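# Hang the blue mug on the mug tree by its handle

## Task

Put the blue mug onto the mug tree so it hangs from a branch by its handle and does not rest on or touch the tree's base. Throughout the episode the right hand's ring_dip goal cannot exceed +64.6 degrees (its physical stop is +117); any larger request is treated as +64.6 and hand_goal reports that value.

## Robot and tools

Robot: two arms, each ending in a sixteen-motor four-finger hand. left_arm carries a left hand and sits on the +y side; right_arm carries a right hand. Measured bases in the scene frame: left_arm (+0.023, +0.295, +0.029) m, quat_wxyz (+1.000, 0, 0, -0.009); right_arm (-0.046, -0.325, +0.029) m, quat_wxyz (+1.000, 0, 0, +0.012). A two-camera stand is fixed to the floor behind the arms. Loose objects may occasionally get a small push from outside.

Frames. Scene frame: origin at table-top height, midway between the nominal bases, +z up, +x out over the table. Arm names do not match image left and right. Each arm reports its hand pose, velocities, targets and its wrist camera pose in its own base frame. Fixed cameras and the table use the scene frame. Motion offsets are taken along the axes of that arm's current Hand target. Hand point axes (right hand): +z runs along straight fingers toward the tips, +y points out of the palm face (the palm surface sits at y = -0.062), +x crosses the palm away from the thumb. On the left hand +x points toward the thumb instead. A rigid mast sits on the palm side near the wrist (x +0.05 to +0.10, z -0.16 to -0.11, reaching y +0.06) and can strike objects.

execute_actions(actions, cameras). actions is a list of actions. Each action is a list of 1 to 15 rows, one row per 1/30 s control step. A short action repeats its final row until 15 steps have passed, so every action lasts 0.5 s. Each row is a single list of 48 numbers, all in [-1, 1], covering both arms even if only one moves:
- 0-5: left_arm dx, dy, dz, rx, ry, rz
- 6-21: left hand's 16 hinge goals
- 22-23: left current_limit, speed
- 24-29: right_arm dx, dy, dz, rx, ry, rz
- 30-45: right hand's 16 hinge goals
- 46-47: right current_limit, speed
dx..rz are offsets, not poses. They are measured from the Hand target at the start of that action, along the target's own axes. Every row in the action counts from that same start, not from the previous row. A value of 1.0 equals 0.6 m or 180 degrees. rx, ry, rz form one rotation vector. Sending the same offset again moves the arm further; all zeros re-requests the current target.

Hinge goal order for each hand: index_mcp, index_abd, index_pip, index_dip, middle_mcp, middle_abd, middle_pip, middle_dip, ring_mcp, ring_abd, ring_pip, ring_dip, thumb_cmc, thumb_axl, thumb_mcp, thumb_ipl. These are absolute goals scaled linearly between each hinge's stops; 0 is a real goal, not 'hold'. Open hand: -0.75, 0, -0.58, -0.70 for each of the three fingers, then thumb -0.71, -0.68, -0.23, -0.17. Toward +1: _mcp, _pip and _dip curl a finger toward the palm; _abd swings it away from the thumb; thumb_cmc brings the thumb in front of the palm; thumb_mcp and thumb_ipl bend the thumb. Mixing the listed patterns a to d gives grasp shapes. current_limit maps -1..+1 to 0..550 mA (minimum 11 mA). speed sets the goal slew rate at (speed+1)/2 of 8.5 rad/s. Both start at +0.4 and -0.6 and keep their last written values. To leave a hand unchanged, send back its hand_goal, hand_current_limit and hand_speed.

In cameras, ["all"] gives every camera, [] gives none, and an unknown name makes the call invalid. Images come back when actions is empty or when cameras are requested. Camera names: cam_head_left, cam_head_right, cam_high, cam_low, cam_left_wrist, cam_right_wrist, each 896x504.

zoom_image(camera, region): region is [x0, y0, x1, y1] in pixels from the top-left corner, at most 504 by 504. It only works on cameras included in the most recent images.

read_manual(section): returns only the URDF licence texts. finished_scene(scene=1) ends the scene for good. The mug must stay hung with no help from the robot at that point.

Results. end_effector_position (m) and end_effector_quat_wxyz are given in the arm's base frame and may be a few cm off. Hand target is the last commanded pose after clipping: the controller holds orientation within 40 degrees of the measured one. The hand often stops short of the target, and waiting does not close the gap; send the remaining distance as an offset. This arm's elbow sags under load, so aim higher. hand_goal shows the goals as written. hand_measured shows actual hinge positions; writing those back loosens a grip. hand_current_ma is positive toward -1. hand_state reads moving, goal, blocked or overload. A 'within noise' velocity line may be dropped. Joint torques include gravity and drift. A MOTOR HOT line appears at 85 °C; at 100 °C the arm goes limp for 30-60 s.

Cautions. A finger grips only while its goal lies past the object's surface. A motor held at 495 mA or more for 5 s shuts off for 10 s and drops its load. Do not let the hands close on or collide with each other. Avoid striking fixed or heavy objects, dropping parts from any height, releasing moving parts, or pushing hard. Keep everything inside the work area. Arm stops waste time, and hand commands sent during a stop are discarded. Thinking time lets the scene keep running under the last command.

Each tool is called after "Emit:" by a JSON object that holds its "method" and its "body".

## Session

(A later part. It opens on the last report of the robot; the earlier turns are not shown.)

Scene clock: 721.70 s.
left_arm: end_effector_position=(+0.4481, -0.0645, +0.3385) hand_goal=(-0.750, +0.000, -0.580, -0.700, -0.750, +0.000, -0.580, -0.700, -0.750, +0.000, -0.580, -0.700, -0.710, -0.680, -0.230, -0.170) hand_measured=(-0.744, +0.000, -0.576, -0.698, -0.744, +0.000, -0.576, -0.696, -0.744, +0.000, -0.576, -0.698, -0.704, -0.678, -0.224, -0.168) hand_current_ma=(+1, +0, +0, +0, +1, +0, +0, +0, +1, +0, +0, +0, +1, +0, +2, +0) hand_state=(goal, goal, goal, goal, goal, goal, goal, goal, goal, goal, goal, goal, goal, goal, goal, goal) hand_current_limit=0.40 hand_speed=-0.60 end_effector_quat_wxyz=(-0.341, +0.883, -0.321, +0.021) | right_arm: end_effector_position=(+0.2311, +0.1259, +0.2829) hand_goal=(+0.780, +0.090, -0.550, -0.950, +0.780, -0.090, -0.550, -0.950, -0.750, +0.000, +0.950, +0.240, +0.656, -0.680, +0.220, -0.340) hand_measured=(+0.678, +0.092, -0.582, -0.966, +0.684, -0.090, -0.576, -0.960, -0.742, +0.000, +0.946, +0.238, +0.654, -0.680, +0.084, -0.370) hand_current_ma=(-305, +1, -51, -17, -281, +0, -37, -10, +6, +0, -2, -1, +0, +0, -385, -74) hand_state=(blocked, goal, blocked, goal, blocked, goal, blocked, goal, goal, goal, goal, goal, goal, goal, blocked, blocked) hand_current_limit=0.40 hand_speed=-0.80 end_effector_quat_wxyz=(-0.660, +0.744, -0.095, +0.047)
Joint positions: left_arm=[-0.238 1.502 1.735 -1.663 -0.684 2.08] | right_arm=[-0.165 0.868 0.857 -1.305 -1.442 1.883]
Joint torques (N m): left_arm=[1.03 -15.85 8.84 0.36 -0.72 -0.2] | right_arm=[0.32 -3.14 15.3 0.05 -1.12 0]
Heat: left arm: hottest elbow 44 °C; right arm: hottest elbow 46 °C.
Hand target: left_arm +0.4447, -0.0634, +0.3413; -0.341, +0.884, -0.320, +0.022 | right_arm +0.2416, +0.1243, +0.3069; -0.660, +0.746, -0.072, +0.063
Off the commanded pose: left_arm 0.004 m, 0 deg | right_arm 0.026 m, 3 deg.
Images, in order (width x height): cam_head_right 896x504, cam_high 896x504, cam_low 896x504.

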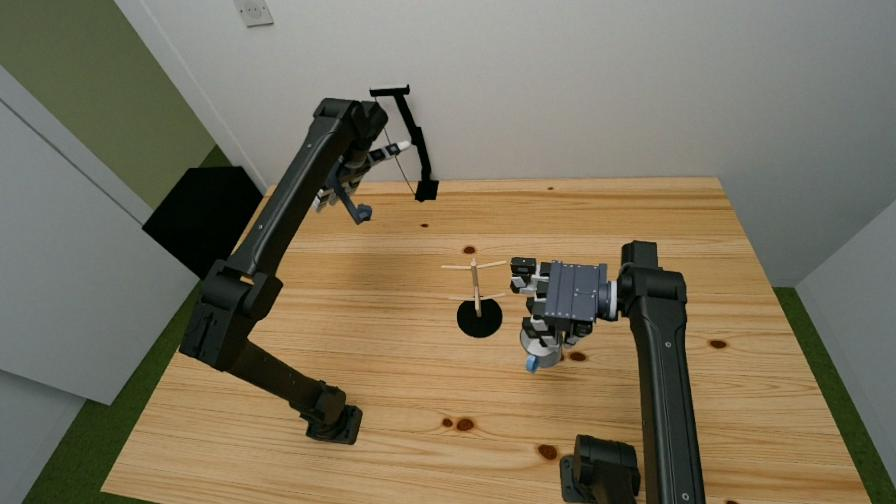

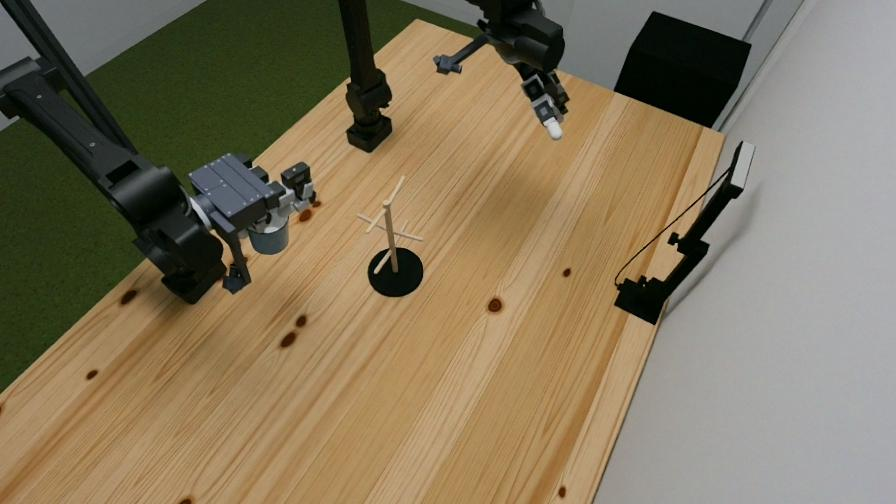

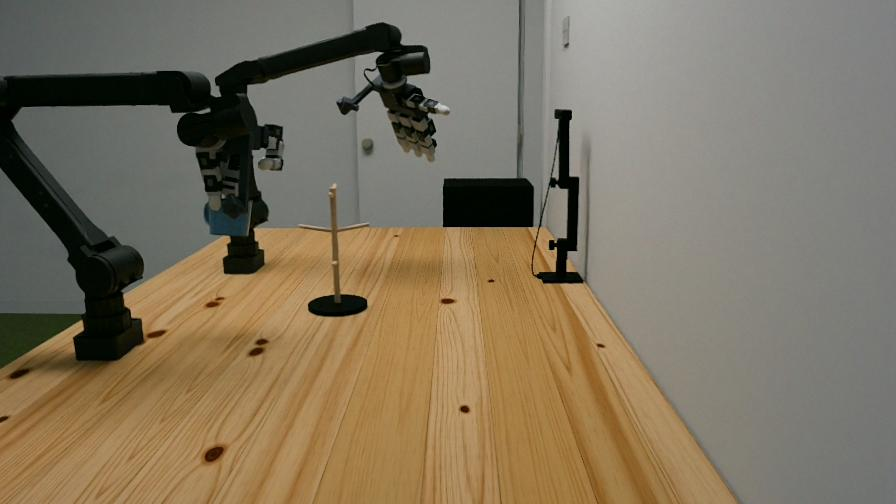

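Emit:
{"method": "execute_actions", "body": {"actions": [[[0,0,0,0,0,0,-0.75,0,-0.58,-0.7,-0.75,0,-0.58,-0.7,-0.75,0,-0.58,-0.7,-0.71,-0.68,-0.23,-0.17,0.4,-0.6,0.0897,-0.0083,0.0217,-0.0164,-0.0646,-0.0114,0.78,0.09,-0.55,-0.95,0.78,-0.09,-0.55,-0.95,-0.75,0,0.95,0.24,0.657,-0.68,0.22,-0.34,0.4,-0.8]],[[0,0,0,0,0,0,-0.75,0,-0.58,-0.7,-0.75,0,-0.58,-0.7,-0.75,0,-0.58,-0.7,-0.71,-0.68,-0.23,-0.17,0.4,-0.6,0.0912,-0.005,0.003,-0.0164,-0.0646,-0.0114,0.78,0.09,-0.55,-0.95,0.78,-0.09,-0.55,-0.95,-0.75,0,0.95,0.24,0.657,-0.68,0.22,-0.34,0.4,-0.8]],[[0,0,0,0,0,0,-0.75,0,-0.58,-0.7,-0.75,0,-0.58,-0.7,-0.75,0,-0.58,-0.7,-0.71,-0.68,-0.23,-0.17,0.4,-0.6,0.0912,-0.002,-0.016,0,0,0,0.78,0.09,-0.55,-0.95,0.78,-0.09,-0.55,-0.95,-0.75,0,0.95,0.24,0.657,-0.68,0.22,-0.34,0.4,-0.8]]], "cameras": ["cam_low", "cam_head_right", "cam_high", "cam_head_left"]}}

Emit:
{"method": "zoom_image", "body": {"camera": "cam_low", "region": [240, 130, 420, 290]}}

Emit:
{"method": "zoom_image", "body": {"camera": "cam_head_right", "region": [430, 220, 590, 380]}}

Emit:
{"method": "zoom_image", "body": {"camera": "cam_high", "region": [250, 120, 450, 300]}}

Scene clock: 740.23 s.
left_arm: end_effector_position=(+0.4481, -0.0645, +0.3385) hand_goal=(-0.750, +0.000, -0.580, -0.700, -0.750, +0.000, -0.580, -0.700, -0.750, +0.000, -0.580, -0.700, -0.710, -0.680, -0.230, -0.170) hand_measured=(-0.744, +0.000, -0.576, -0.698, -0.744, +0.000, -0.576, -0.696, -0.744, +0.000, -0.576, -0.698, -0.704, -0.678, -0.224, -0.168) hand_current_ma=(+1, +0, +0, +0, +1, +0, +0, +0, +1, +0, +0, +0, +1, +0, +2, +0) hand_state=(goal, goal, goal, goal, goal, goal, goal, goal, goal, goal, goal, goal, goal, goal, goal, goal) hand_current_limit=0.40 hand_speed=-0.60 end_effector_quat_wxyz=(-0.341, +0.883, -0.321, +0.021) | right_arm: end_effector_position=(+0.3961, +0.1283, +0.2931) hand_goal=(+0.780, +0.090, -0.550, -0.950, +0.780, -0.090, -0.550, -0.950, -0.750, +0.000, +0.950, +0.240, +0.656, -0.680, +0.220, -0.340) hand_measured=(+0.684, +0.092, -0.586, -0.966, +0.692, -0.092, -0.580, -0.962, -0.742, +0.000, +0.946, +0.238, +0.654, -0.680, +0.084, -0.374) hand_current_ma=(-285, +1, -59, -19, -250, -1, -48, -12, +6, +0, -2, -1, +0, +0, -385, -83) hand_state=(blocked, goal, blocked, goal, blocked, goal, blocked, goal, goal, goal, goal, goal, goal, goal, blocked, blocked) hand_current_limit=0.40 hand_speed=-0.80 end_effector_quat_wxyz=(-0.594, +0.805, +0.004, -0.010)
Joint positions: left_arm=[-0.238 1.502 1.735 -1.663 -0.684 2.08] | right_arm=[-0.028 1.474 1.433 -1.687 -1.268 1.418]
Joint torques (N m): left_arm=[1.03 -15.79 8.81 0.34 -0.72 -0.2] | right_arm=[1.14 -11.63 14.38 -0.17 -1.23 0.02]
Heat: left arm: hottest elbow 44 °C; right arm: hottest elbow 51 °C.
Hand target: left_arm +0.4447, -0.0634, +0.3413; -0.341, +0.884, -0.320, +0.022 | right_arm +0.4071, +0.1336, +0.3165; -0.619, +0.778, +0.086, -0.069
Off the commanded pose: left_arm 0.004 m, 0 deg | right_arm 0.026 m, 12 deg.
joint sent to its limit (right arm) — joint 4 (wrist pitch), lower limit. The joint targets are off in orientation, not in position.
Images, in order (width x height): cam_head_left 896x504, cam_head_right 896x504, cam_high 896x504, cam_low 896x504.

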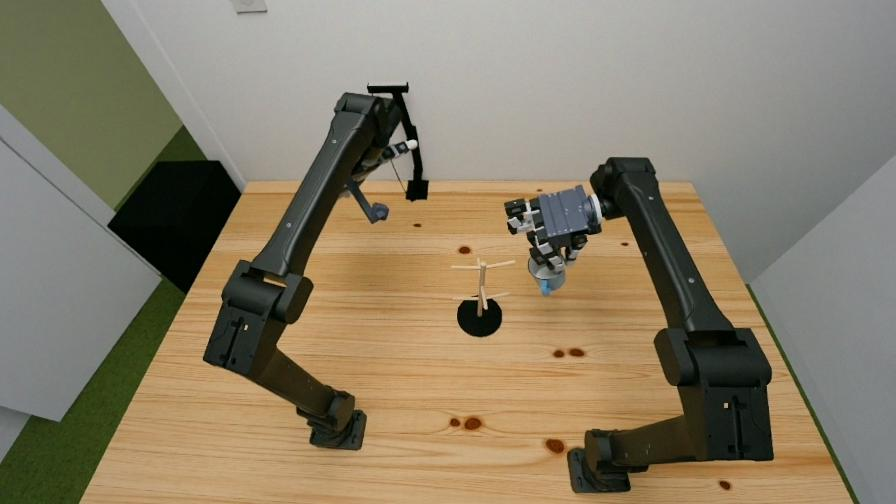

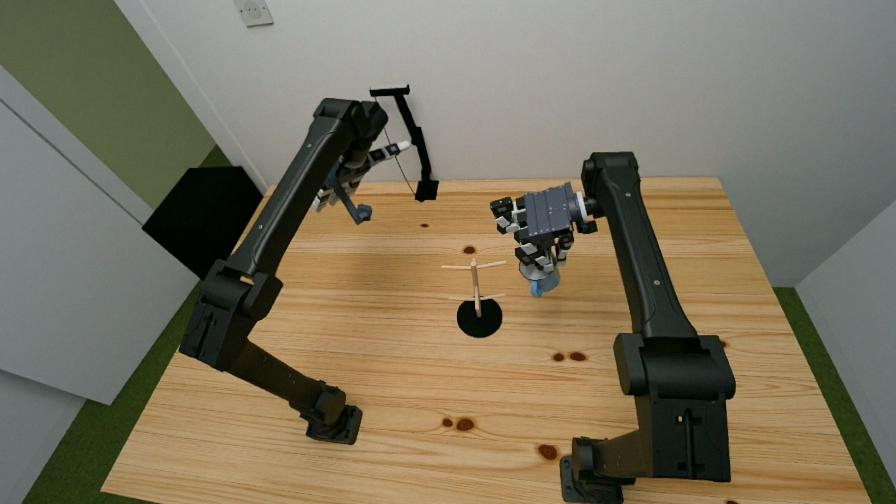

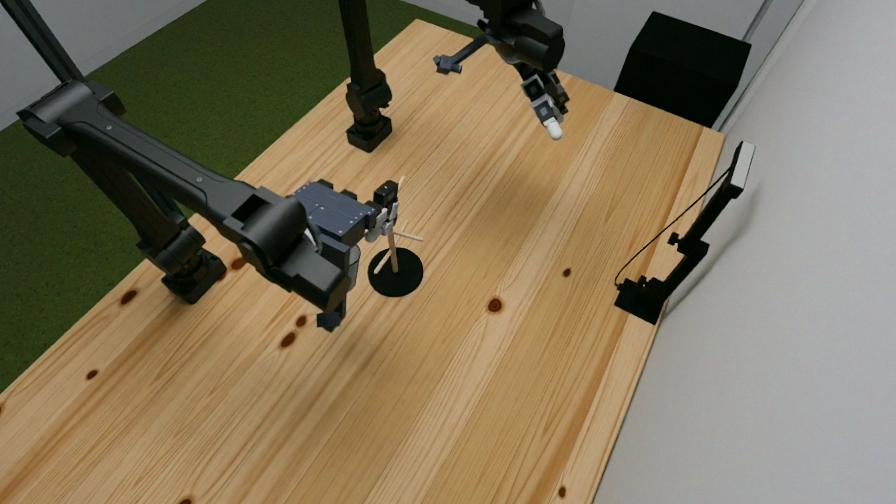

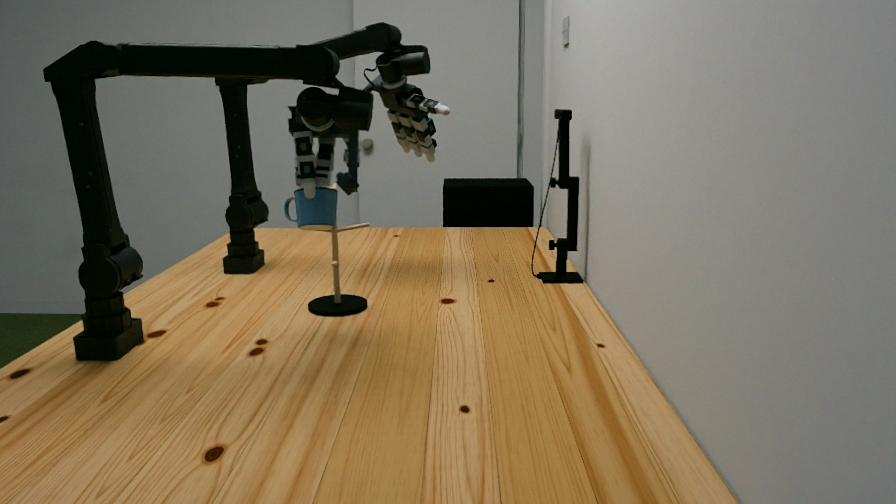

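Scaled by 2.800 from the camera's 896x504 image, which has a finer 1280x720 frame.

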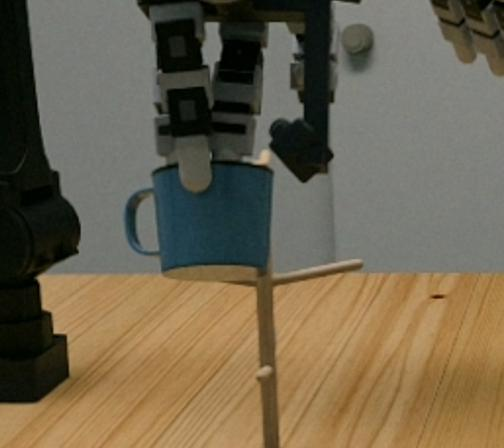

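Scaled by 3.150 from the camera's 896x504 image, which has a finer 1280x720 frame.

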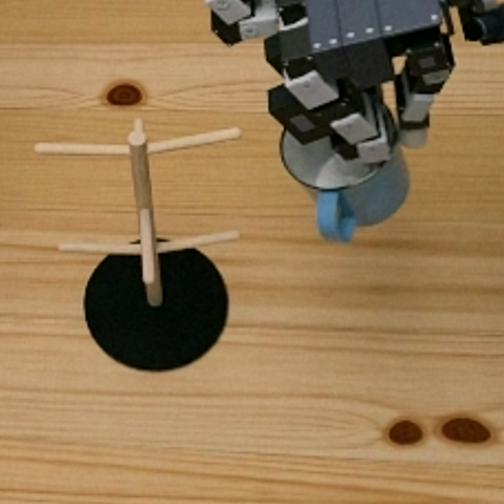

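Scaled by 2.520 from the camera's 896x504 image, which has a finer 1280x720 frame.

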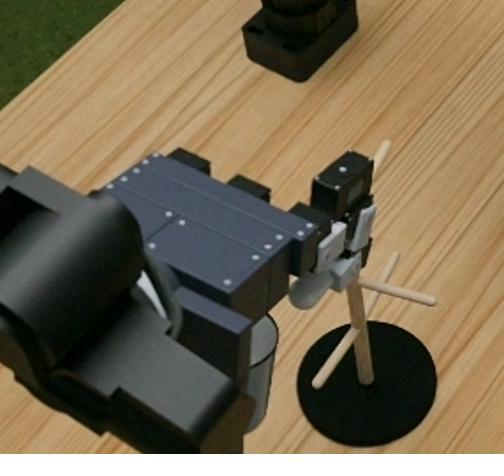

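Emit:
{"method": "execute_actions", "body": {"actions": [[[0,0,0,0,0,0,-0.75,0,-0.58,-0.7,-0.75,0,-0.58,-0.7,-0.75,0,-0.58,-0.7,-0.71,-0.68,-0.23,-0.17,0.4,-0.6,0.0537,-0.0188,-0.0167,0,0,0,0.78,0.09,-0.55,-0.95,0.78,-0.09,-0.55,-0.95,-0.75,0,0.95,0.24,0.657,-0.68,0.22,-0.34,0.4,-0.8]],[[0,0,0,0,0,0,-0.75,0,-0.58,-0.7,-0.75,0,-0.58,-0.7,-0.75,0,-0.58,-0.7,-0.71,-0.68,-0.23,-0.17,0.4,-0.6,0.0537,-0.0188,-0.0167,0,0,0,0.78,0.09,-0.55,-0.95,0.78,-0.09,-0.55,-0.95,-0.75,0,0.95,0.24,0.657,-0.68,0.22,-0.34,0.4,-0.8]]], "cameras": ["cam_low", "cam_head_right", "cam_high", "cam_head_left"]}}

Emit:
{"method": "zoom_image", "body": {"camera": "cam_low", "region": [280, 140, 400, 260]}}

Emit:
{"method": "zoom_image", "body": {"camera": "cam_head_right", "region": [440, 210, 580, 330]}}

Emit:
{"method": "zoom_image", "body": {"camera": "cam_head_left", "region": [440, 210, 600, 330]}}

Scene clock: 764.60 s.
left_arm: end_effector_position=(+0.4481, -0.0645, +0.3385) hand_goal=(-0.750, +0.000, -0.580, -0.700, -0.750, +0.000, -0.580, -0.700, -0.750, +0.000, -0.580, -0.700, -0.710, -0.680, -0.230, -0.170) hand_measured=(-0.744, +0.000, -0.576, -0.698, -0.744, +0.000, -0.576, -0.696, -0.744, +0.000, -0.576, -0.698, -0.704, -0.678, -0.224, -0.168) hand_current_ma=(+1, +0, +0, +0, +1, +0, +0, +0, +1, +0, +0, +0, +1, +0, +2, +0) hand_state=(goal, goal, goal, goal, goal, goal, goal, goal, goal, goal, goal, goal, goal, goal, goal, goal) hand_current_limit=0.40 hand_speed=-0.60 end_effector_quat_wxyz=(-0.341, +0.883, -0.321, +0.021) | right_arm: end_effector_position=(+0.4630, +0.1283, +0.3193) hand_goal=(+0.780, +0.090, -0.550, -0.950, +0.780, -0.090, -0.550, -0.950, -0.750, +0.000, +0.950, +0.240, +0.656, -0.680, +0.220, -0.340) hand_measured=(+0.684, +0.092, -0.586, -0.966, +0.692, -0.092, -0.582, -0.962, -0.742, +0.000, +0.946, +0.238, +0.654, -0.680, +0.084, -0.374) hand_current_ma=(-279, +0, -60, -20, -250, -1, -50, -12, +6, +0, -2, -1, -1, +0, -385, -83) hand_state=(blocked, goal, blocked, goal, blocked, goal, blocked, goal, goal, goal, goal, goal, goal, goal, blocked, blocked) hand_current_limit=0.40 hand_speed=-0.80 end_effector_quat_wxyz=(-0.596, +0.803, +0.009, +0.011)
Joint positions: left_arm=[-0.238 1.502 1.735 -1.663 -0.684 2.08] | right_arm=[-0.027 1.613 1.664 -1.687 -1.278 1.473]
Joint torques (N m): left_arm=[1.08 -15.85 8.83 0.35 -0.72 -0.2] | right_arm=[0.85 -13.98 14.94 -0.12 -1.59 0.27]
Heat: left arm: hottest elbow 44 °C; right arm: hottest elbow 52 °C.
Hand target: left_arm +0.4447, -0.0634, +0.3413; -0.341, +0.884, -0.320, +0.022 | right_arm +0.4731, +0.1336, +0.3429; -0.619, +0.778, +0.086, -0.069
Off the commanded pose: left_arm 0.004 m, 0 deg | right_arm 0.026 m, 13 deg.
joint sent to its limit (right arm) — joint 4 (wrist pitch), lower limit. The joint targets are off in orientation, not in position.
Images, in order (width x height): cam_head_left 896x504, cam_head_right 896x504, cam_high 896x504, cam_low 896x504.

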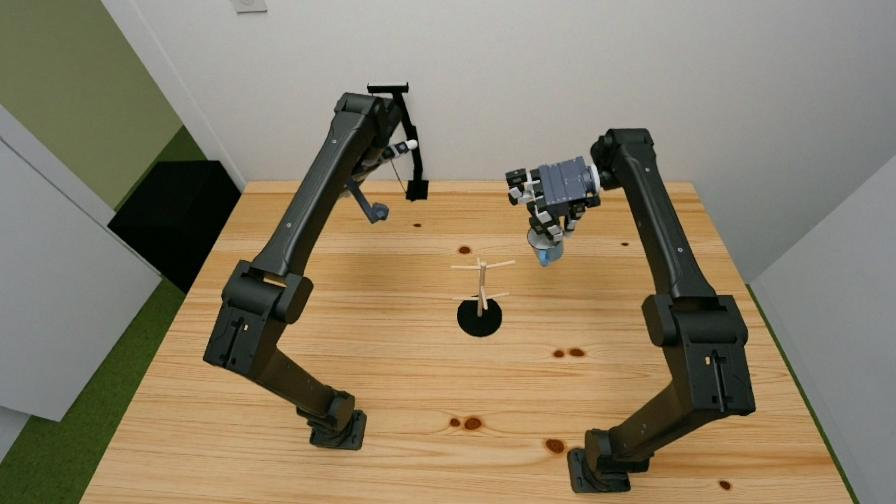

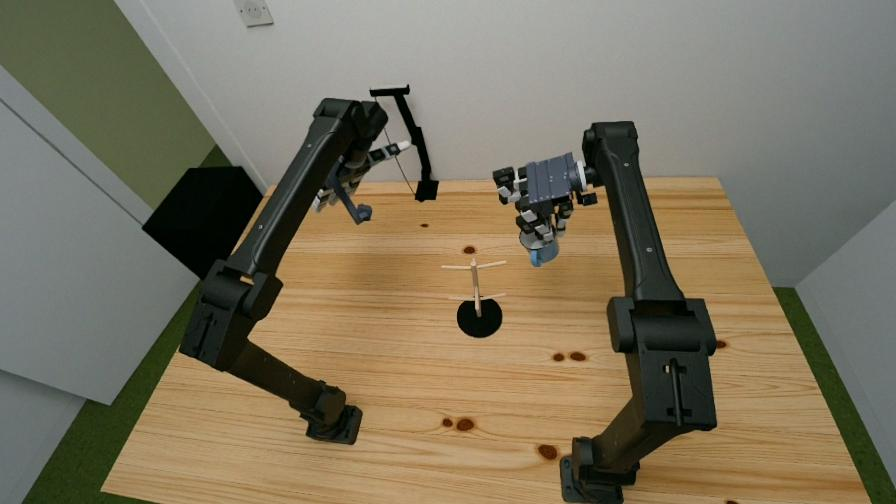

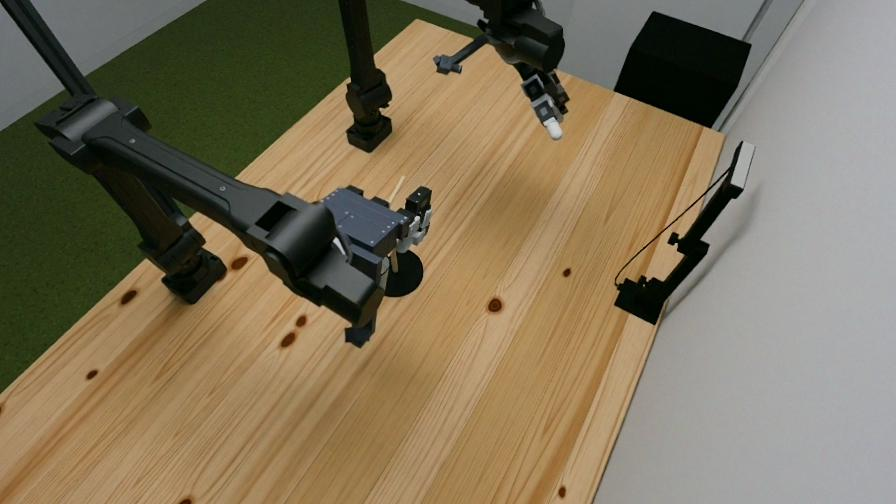

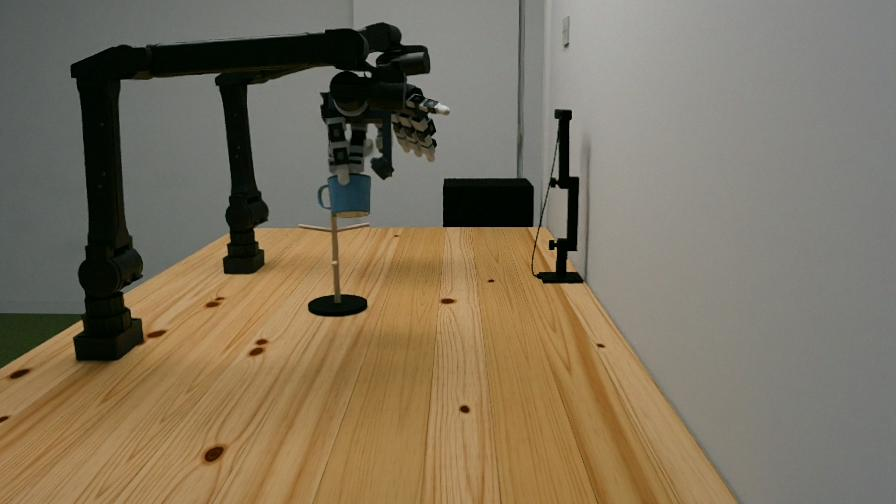

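Scaled by 4.200 from the camera's 896x504 image, which has a finer 1280x720 frame.

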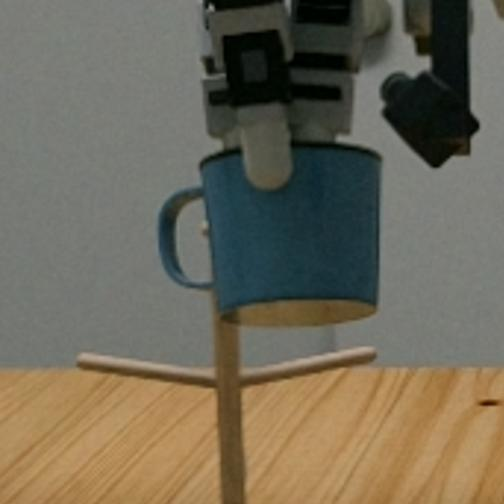

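Scaled by 3.600 from the camera's 896x504 image, which has a finer 1280x720 frame.

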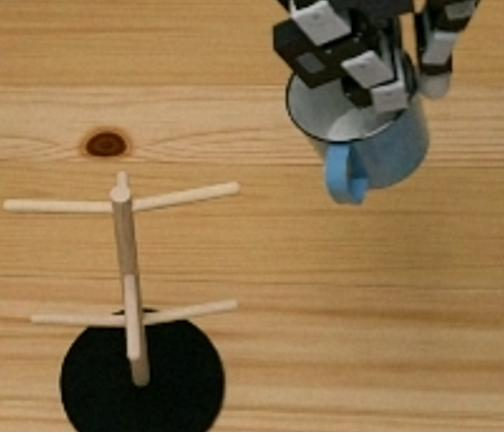

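Scaled by 3.150 from the camera's 896x504 image, which has a finer 1280x720 frame.

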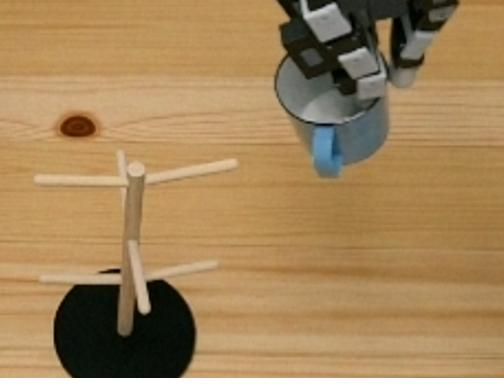

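Emit:
{"method": "execute_actions", "body": {"actions": [[[0,0,0,0,0,0,-0.75,0,-0.58,-0.7,-0.75,0,-0.58,-0.7,-0.75,0,-0.58,-0.7,-0.71,-0.68,-0.23,-0.17,0.4,-0.6,0.0067,-0.0177,0.0472,0,0,0,0.78,0.09,-0.55,-0.95,0.78,-0.09,-0.55,-0.95,-0.75,0,0.95,0.24,0.657,-0.68,0.22,-0.34,0.4,-0.8]]], "cameras": ["cam_low", "cam_head_right", "cam_head_left"]}}

Emit:
{"method": "zoom_image", "body": {"camera": "cam_low", "region": [290, 150, 390, 250]}}

Emit:
{"method": "zoom_image", "body": {"camera": "cam_head_right", "region": [440, 210, 580, 330]}}

Emit:
{"method": "zoom_image", "body": {"camera": "cam_head_left", "region": [450, 210, 590, 330]}}

Scene clock: 792.47 s.
left_arm: end_effector_position=(+0.4481, -0.0645, +0.3385) hand_goal=(-0.750, +0.000, -0.580, -0.700, -0.750, +0.000, -0.580, -0.700, -0.750, +0.000, -0.580, -0.700, -0.710, -0.680, -0.230, -0.170) hand_measured=(-0.744, +0.000, -0.576, -0.698, -0.744, +0.000, -0.576, -0.696, -0.744, +0.000, -0.576, -0.698, -0.704, -0.678, -0.224, -0.168) hand_current_ma=(+1, +0, +0, +0, +1, +0, +0, +0, +1, +0, +0, +0, +1, +0, +2, +0) hand_state=(goal, goal, goal, goal, goal, goal, goal, goal, goal, goal, goal, goal, goal, goal, goal, goal) hand_current_limit=0.40 hand_speed=-0.60 end_effector_quat_wxyz=(-0.341, +0.883, -0.321, +0.021) | right_arm: end_effector_position=(+0.4603, +0.1616, +0.3244) hand_goal=(+0.780, +0.090, -0.550, -0.950, +0.780, -0.090, -0.550, -0.950, -0.750, +0.000, +0.950, +0.240, +0.656, -0.680, +0.220, -0.340) hand_measured=(+0.684, +0.092, -0.586, -0.966, +0.692, -0.092, -0.582, -0.962, -0.742, +0.000, +0.946, +0.238, +0.654, -0.680, +0.084, -0.374) hand_current_ma=(-279, +0, -60, -20, -250, -1, -50, -12, +6, +0, -2, -1, -1, +0, -385, -84) hand_state=(blocked, goal, blocked, goal, blocked, goal, blocked, goal, goal, goal, goal, goal, goal, goal, blocked, blocked) hand_current_limit=0.40 hand_speed=-0.80 end_effector_quat_wxyz=(-0.604, +0.796, +0.028, -0.013)
Joint positions: left_arm=[-0.238 1.502 1.735 -1.663 -0.684 2.08] | right_arm=[0.04 1.633 1.693 -1.687 -1.297 1.499]
Joint torques (N m): left_arm=[1.08 -15.85 8.83 0.35 -0.71 -0.2] | right_arm=[0.09 -14.04 14.67 -0.05 -1.53 0.3]
Heat: left arm: hottest elbow 44 °C; right arm: hottest elbow 55 °C.
Hand target: left_arm +0.4447, -0.0634, +0.3413; -0.341, +0.884, -0.320, +0.022 | right_arm +0.4705, +0.1637, +0.3467; -0.619, +0.778, +0.086, -0.069
Off the commanded pose: left_arm 0.004 m, 0 deg | right_arm 0.025 m, 10 deg.
joint sent to its limit (right arm) — joint 4 (wrist pitch), lower limit. The joint targets are off in orientation, not in position.
Images, in order (width x height): cam_head_left 896x504, cam_head_right 896x504, cam_low 896x504.

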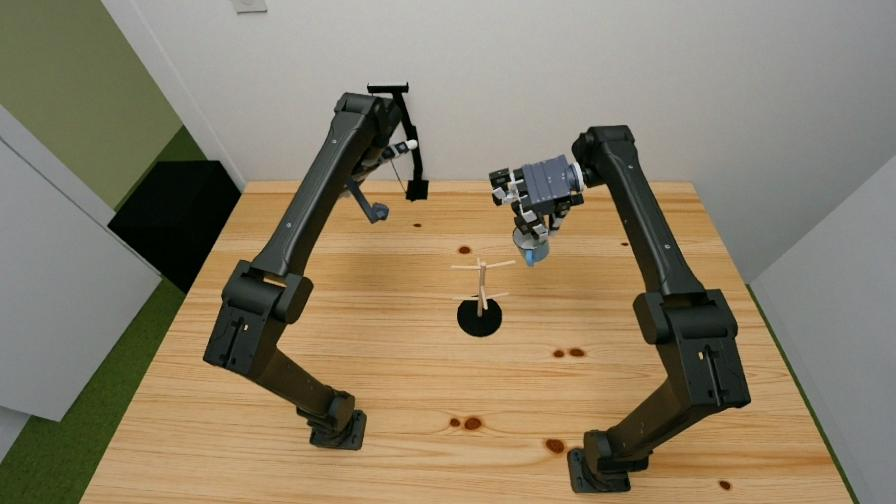

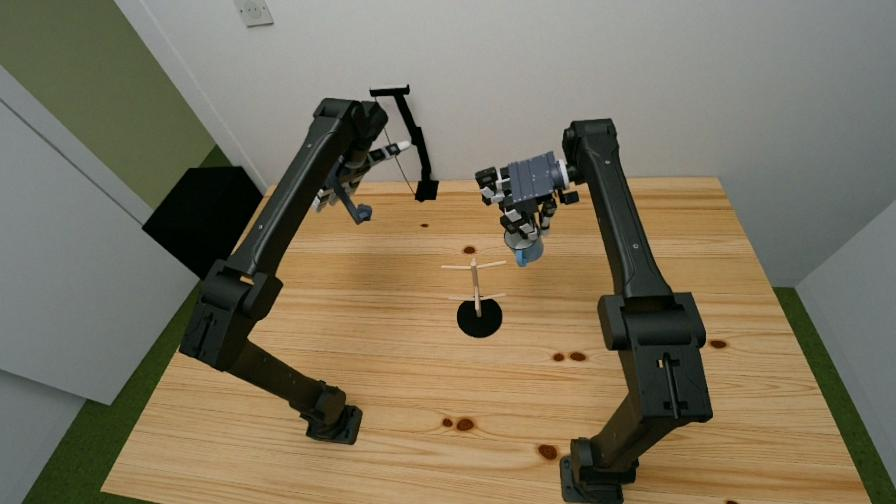

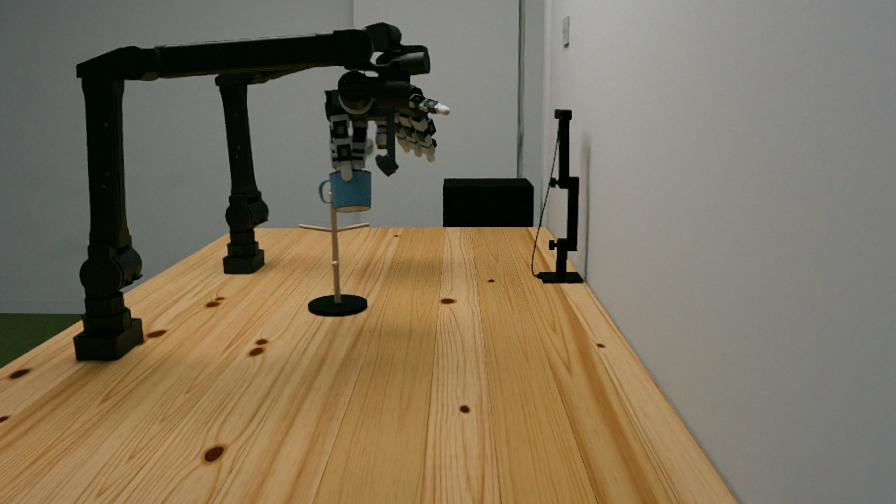

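Scaled by 5.040 from the camera's 896x504 image, which has a finer 1280x720 frame.

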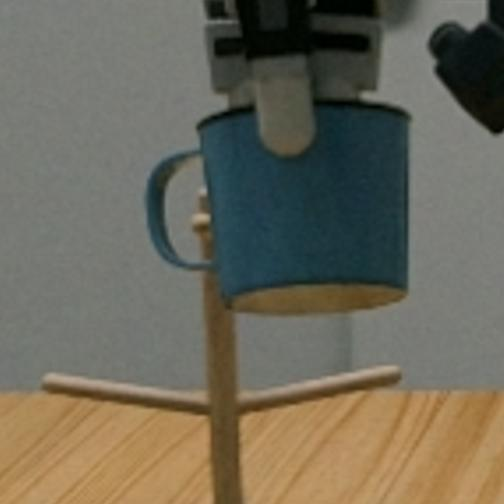

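Scaled by 3.600 from the camera's 896x504 image, which has a finer 1280x720 frame.

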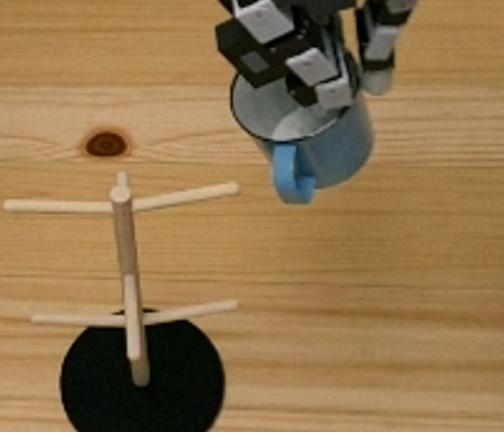

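Scaled by 3.600 from the camera's 896x504 image, which has a finer 1280x720 frame.

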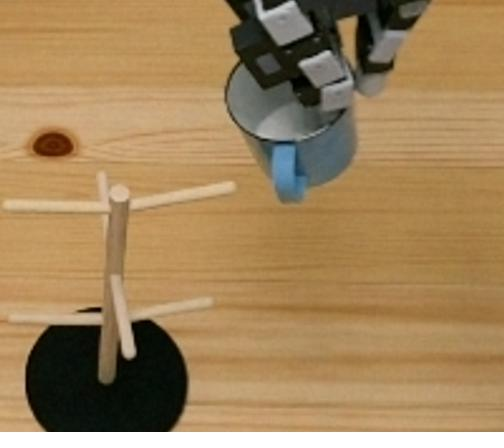

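Emit:
{"method": "zoom_image", "body": {"camera": "cam_head_left", "region": [490, 230, 550, 280]}}

Emit:
{"method": "zoom_image", "body": {"camera": "cam_low", "region": [310, 165, 380, 215]}}

Emit:
{"method": "zoom_image", "body": {"camera": "cam_head_right", "region": [480, 230, 550, 280]}}

Scaled by 8.400 from the camera's 896x504 image, which has a finer 1280x720 frame.

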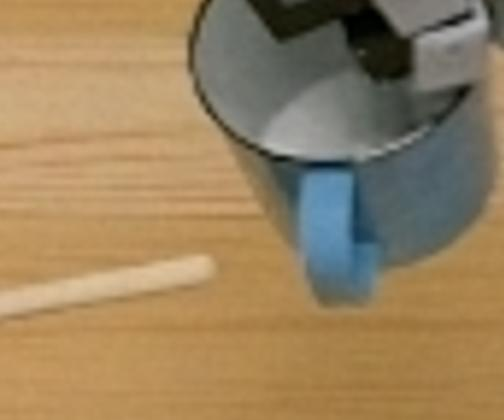

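Scaled by 7.200 from the camera's 896x504 image, which has a finer 1280x720 frame.

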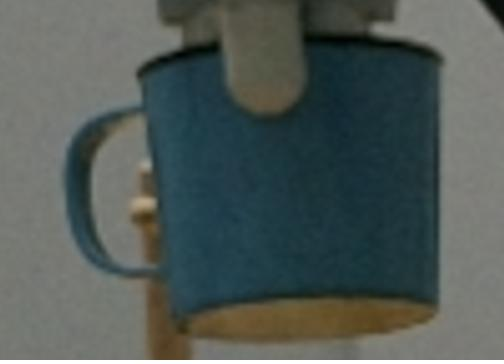

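Scaled by 7.200 from the camera's 896x504 image, which has a finer 1280x720 frame.

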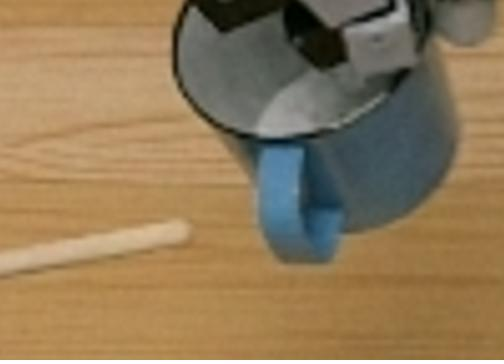

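Emit:
{"method": "execute_actions", "body": {"actions": [[[0,0,0,0,0,0,-0.75,0,-0.58,-0.7,-0.75,0,-0.58,-0.7,-0.75,0,-0.58,-0.7,-0.71,-0.68,-0.23,-0.17,0.4,-0.6,0.0062,-0.0012,0.0465,0,0,0,0.78,0.09,-0.55,-0.95,0.78,-0.09,-0.55,-0.95,-0.75,0,0.95,0.24,0.657,-0.68,0.22,-0.34,0.4,-0.8]]], "cameras": ["cam_low", "cam_head_right", "cam_head_left"]}}

Emit:
{"method": "zoom_image", "body": {"camera": "cam_low", "region": [310, 165, 380, 215]}}

Emit:
{"method": "zoom_image", "body": {"camera": "cam_head_left", "region": [480, 230, 550, 280]}}

Emit:
{"method": "zoom_image", "body": {"camera": "cam_head_right", "region": [470, 230, 540, 280]}}

Scene clock: 838.20 s.
left_arm: end_effector_position=(+0.4481, -0.0645, +0.3385) hand_goal=(-0.750, +0.000, -0.580, -0.700, -0.750, +0.000, -0.580, -0.700, -0.750, +0.000, -0.580, -0.700, -0.710, -0.680, -0.230, -0.170) hand_measured=(-0.744, +0.000, -0.576, -0.698, -0.744, +0.000, -0.576, -0.696, -0.744, +0.000, -0.576, -0.698, -0.704, -0.678, -0.224, -0.168) hand_current_ma=(+1, +0, +0, +0, +1, +0, +0, +0, +1, +0, +0, +0, +1, +0, +2, +0) hand_state=(goal, goal, goal, goal, goal, goal, goal, goal, goal, goal, goal, goal, goal, goal, goal, goal) hand_current_limit=0.40 hand_speed=-0.60 end_effector_quat_wxyz=(-0.341, +0.883, -0.321, +0.021) | right_arm: end_effector_position=(+0.4591, +0.1871, +0.3176) hand_goal=(+0.780, +0.090, -0.550, -0.950, +0.780, -0.090, -0.550, -0.950, -0.750, +0.000, +0.950, +0.240, +0.656, -0.680, +0.220, -0.340) hand_measured=(+0.684, +0.092, -0.586, -0.966, +0.692, -0.092, -0.582, -0.962, -0.742, +0.000, +0.946, +0.238, +0.654, -0.680, +0.084, -0.374) hand_current_ma=(-279, +0, -60, -20, -250, -1, -50, -12, +6, +0, -2, -1, -1, +0, -385, -84) hand_state=(blocked, goal, blocked, goal, blocked, goal, blocked, goal, goal, goal, goal, goal, goal, goal, blocked, blocked) hand_current_limit=0.40 hand_speed=-0.80 end_effector_quat_wxyz=(-0.608, +0.792, +0.042, -0.035)
Joint positions: left_arm=[-0.238 1.502 1.735 -1.663 -0.684 2.08] | right_arm=[0.091 1.662 1.706 -1.687 -1.308 1.501]
Joint torques (N m): left_arm=[1.08 -15.85 8.83 0.35 -0.72 -0.2] | right_arm=[0.26 -14.86 14.67 -0.02 -1.55 0.29]
Heat: left arm: hottest elbow 44 °C; right arm: hottest elbow 64 °C.
Hand target: left_arm +0.4447, -0.0634, +0.3413; -0.341, +0.884, -0.320, +0.022 | right_arm +0.4682, +0.1912, +0.3412; -0.619, +0.778, +0.086, -0.069
Off the commanded pose: left_arm 0.004 m, 0 deg | right_arm 0.026 m, 7 deg.
joint sent to its limit (right arm) — joint 4 (wrist pitch), lower limit. The joint targets are off in orientation, not in position.
Images, in order (width x height): cam_head_left 896x504, cam_head_right 896x504, cam_low 896x504.

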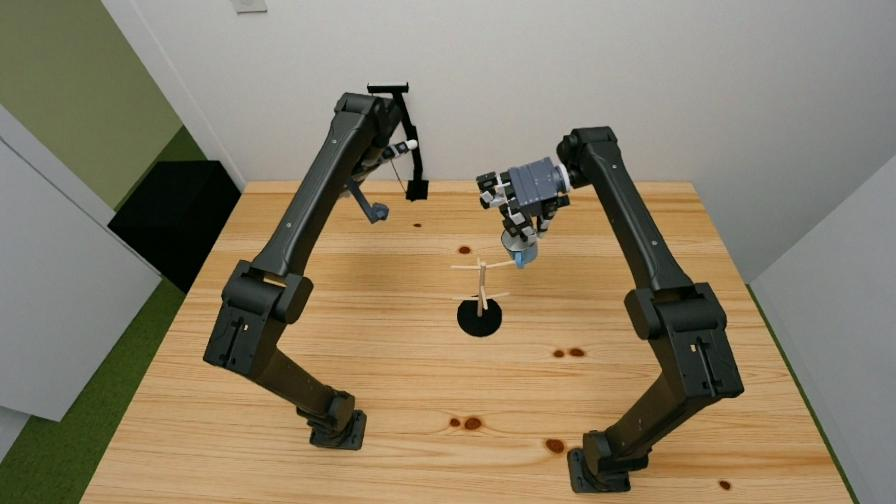

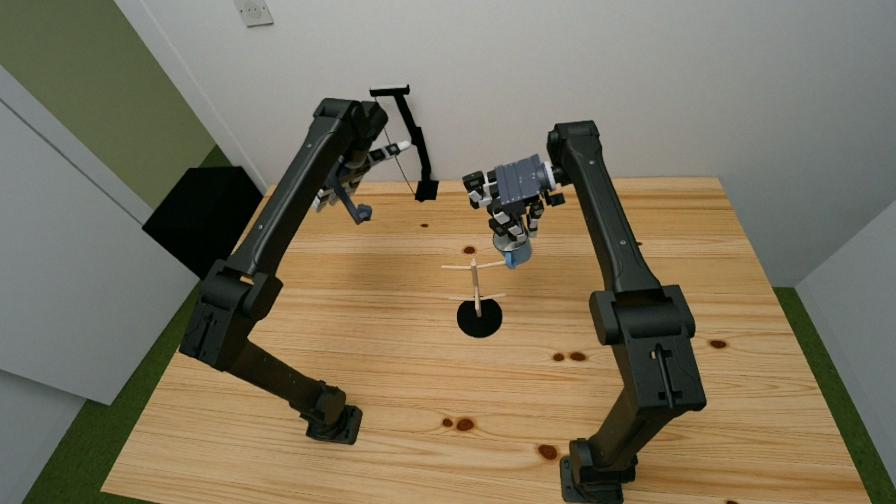

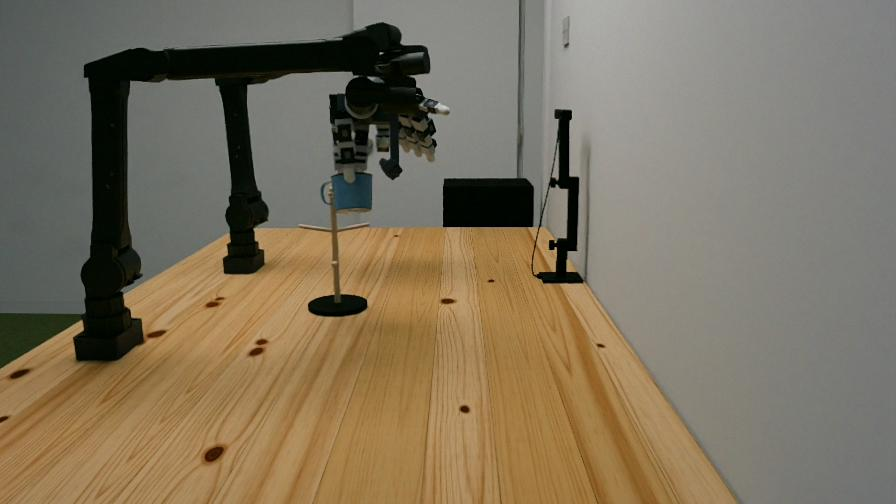

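Scaled by 7.200 from the camera's 896x504 image, which has a finer 1280x720 frame.

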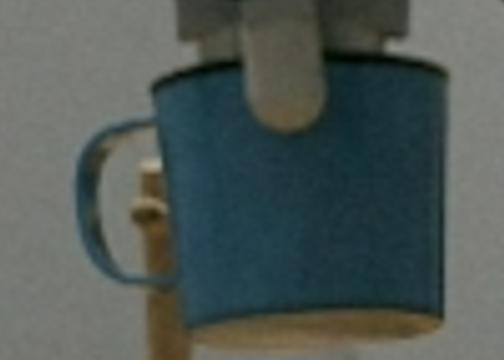

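Scaled by 7.200 from the camera's 896x504 image, which has a finer 1280x720 frame.

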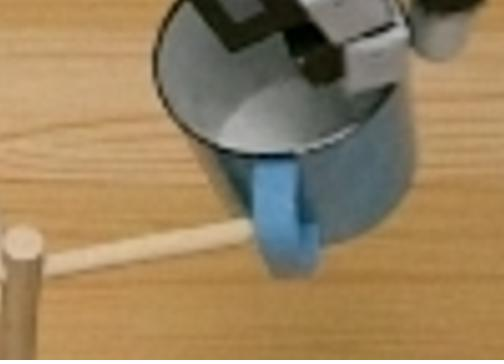

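Scaled by 7.200 from the camera's 896x504 image, which has a finer 1280x720 frame.

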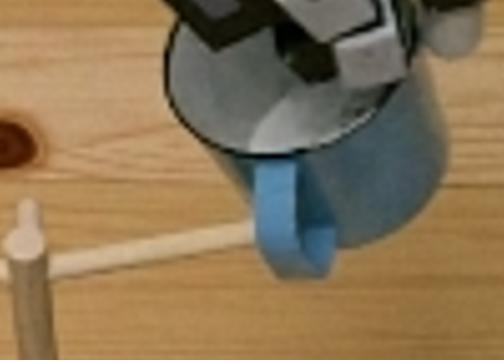

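Emit:
{"method": "execute_actions", "body": {"actions": [[[0,0,0,0,0,0,-0.75,0,-0.58,-0.7,-0.75,0,-0.58,-0.7,-0.75,0,-0.58,-0.7,-0.71,-0.68,-0.23,-0.17,0.4,-0.6,0.0054,-0.0018,0.0412,0,0,0,0.78,0.09,-0.55,-0.95,0.78,-0.09,-0.55,-0.95,-0.75,0,0.95,0.24,0.657,-0.68,0.22,-0.34,0.4,-0.8]]], "cameras": ["cam_low", "cam_head_left"]}}

Emit:
{"method": "zoom_image", "body": {"camera": "cam_low", "region": [310, 165, 380, 215]}}

Emit:
{"method": "zoom_image", "body": {"camera": "cam_head_left", "region": [480, 230, 550, 280]}}

Scene clock: 846.13 s.
left_arm: end_effector_position=(+0.4481, -0.0645, +0.3385) hand_goal=(-0.750, +0.000, -0.580, -0.700, -0.750, +0.000, -0.580, -0.700, -0.750, +0.000, -0.580, -0.700, -0.710, -0.680, -0.230, -0.170) hand_measured=(-0.744, +0.000, -0.576, -0.698, -0.744, +0.000, -0.576, -0.696, -0.744, +0.000, -0.576, -0.698, -0.704, -0.678, -0.224, -0.168) hand_current_ma=(+1, +0, +0, +0, +1, +0, +0, +0, +1, +0, +0, +0, +1, +0, +2, +0) hand_state=(goal, goal, goal, goal, goal, goal, goal, goal, goal, goal, goal, goal, goal, goal, goal, goal) hand_current_limit=0.40 hand_speed=-0.60 end_effector_quat_wxyz=(-0.341, +0.883, -0.321, +0.021) | right_arm: end_effector_position=(+0.4567, +0.2104, +0.3133) hand_goal=(+0.780, +0.090, -0.550, -0.950, +0.780, -0.090, -0.550, -0.950, -0.750, +0.000, +0.950, +0.240, +0.656, -0.680, +0.220, -0.340) hand_measured=(+0.684, +0.092, -0.586, -0.966, +0.692, -0.092, -0.582, -0.962, -0.742, +0.000, +0.946, +0.238, +0.654, -0.680, +0.084, -0.374) hand_current_ma=(-279, +0, -60, -20, -250, -1, -50, -12, +6, +0, -2, -1, -1, +0, -385, -84) hand_state=(blocked, goal, blocked, goal, blocked, goal, blocked, goal, goal, goal, goal, goal, goal, goal, blocked, blocked) hand_current_limit=0.40 hand_speed=-0.80 end_effector_quat_wxyz=(-0.610, +0.788, +0.055, -0.054)
Joint positions: left_arm=[-0.238 1.502 1.735 -1.663 -0.684 2.08] | right_arm=[0.137 1.686 1.721 -1.687 -1.318 1.505]
Joint torques (N m): left_arm=[1.08 -15.85 8.83 0.34 -0.72 -0.2] | right_arm=[0.15 -14.51 14.61 -0.29 -1.58 0.31]
Heat: left arm: hottest elbow 44 °C; right arm: hottest elbow 63 °C.
Hand target: left_arm +0.4447, -0.0634, +0.3413; -0.341, +0.884, -0.320, +0.022 | right_arm +0.4660, +0.2155, +0.3368; -0.619, +0.778, +0.086, -0.069
Off the commanded pose: left_arm 0.004 m, 0 deg | right_arm 0.026 m, 4 deg.
joint sent to its limit (right arm) — joint 4 (wrist pitch), lower limit. The joint targets are off in orientation, not in position.
Images, in order (width x height): cam_head_left 896x504, cam_low 896x504.

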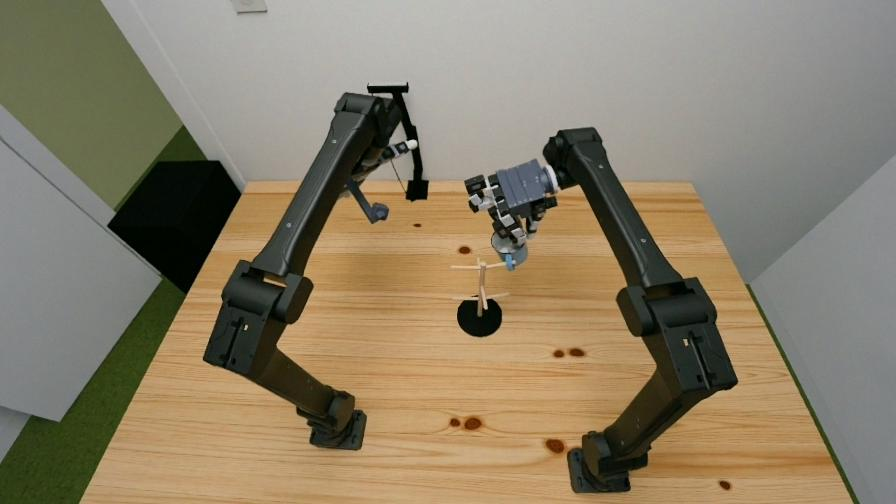

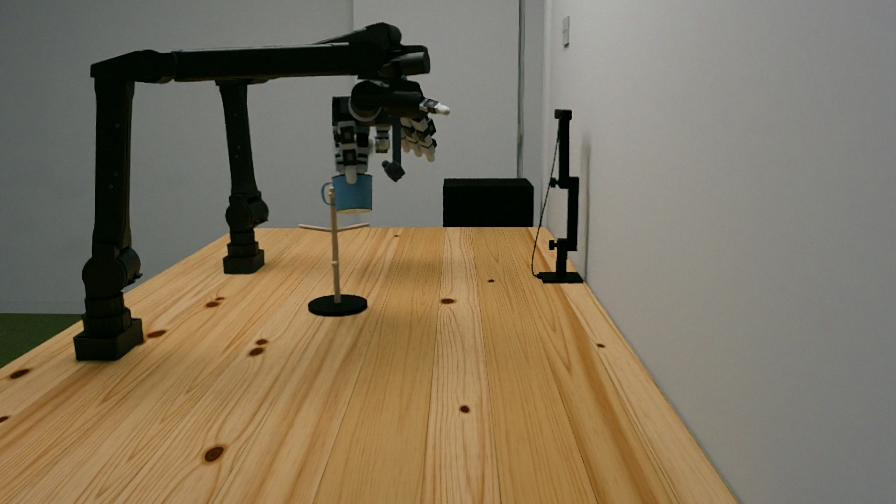

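Scaled by 7.200 from the camera's 896x504 image, which has a finer 1280x720 frame.

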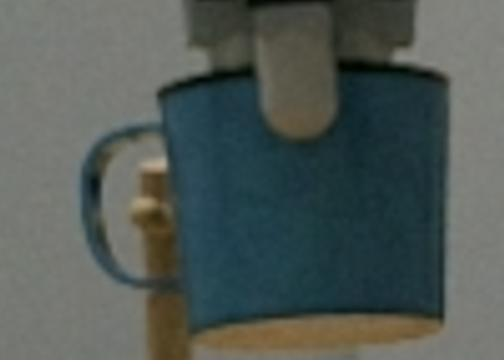

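Scaled by 7.200 from the camera's 896x504 image, which has a finer 1280x720 frame.

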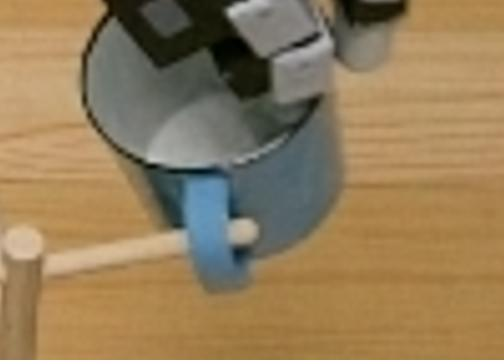

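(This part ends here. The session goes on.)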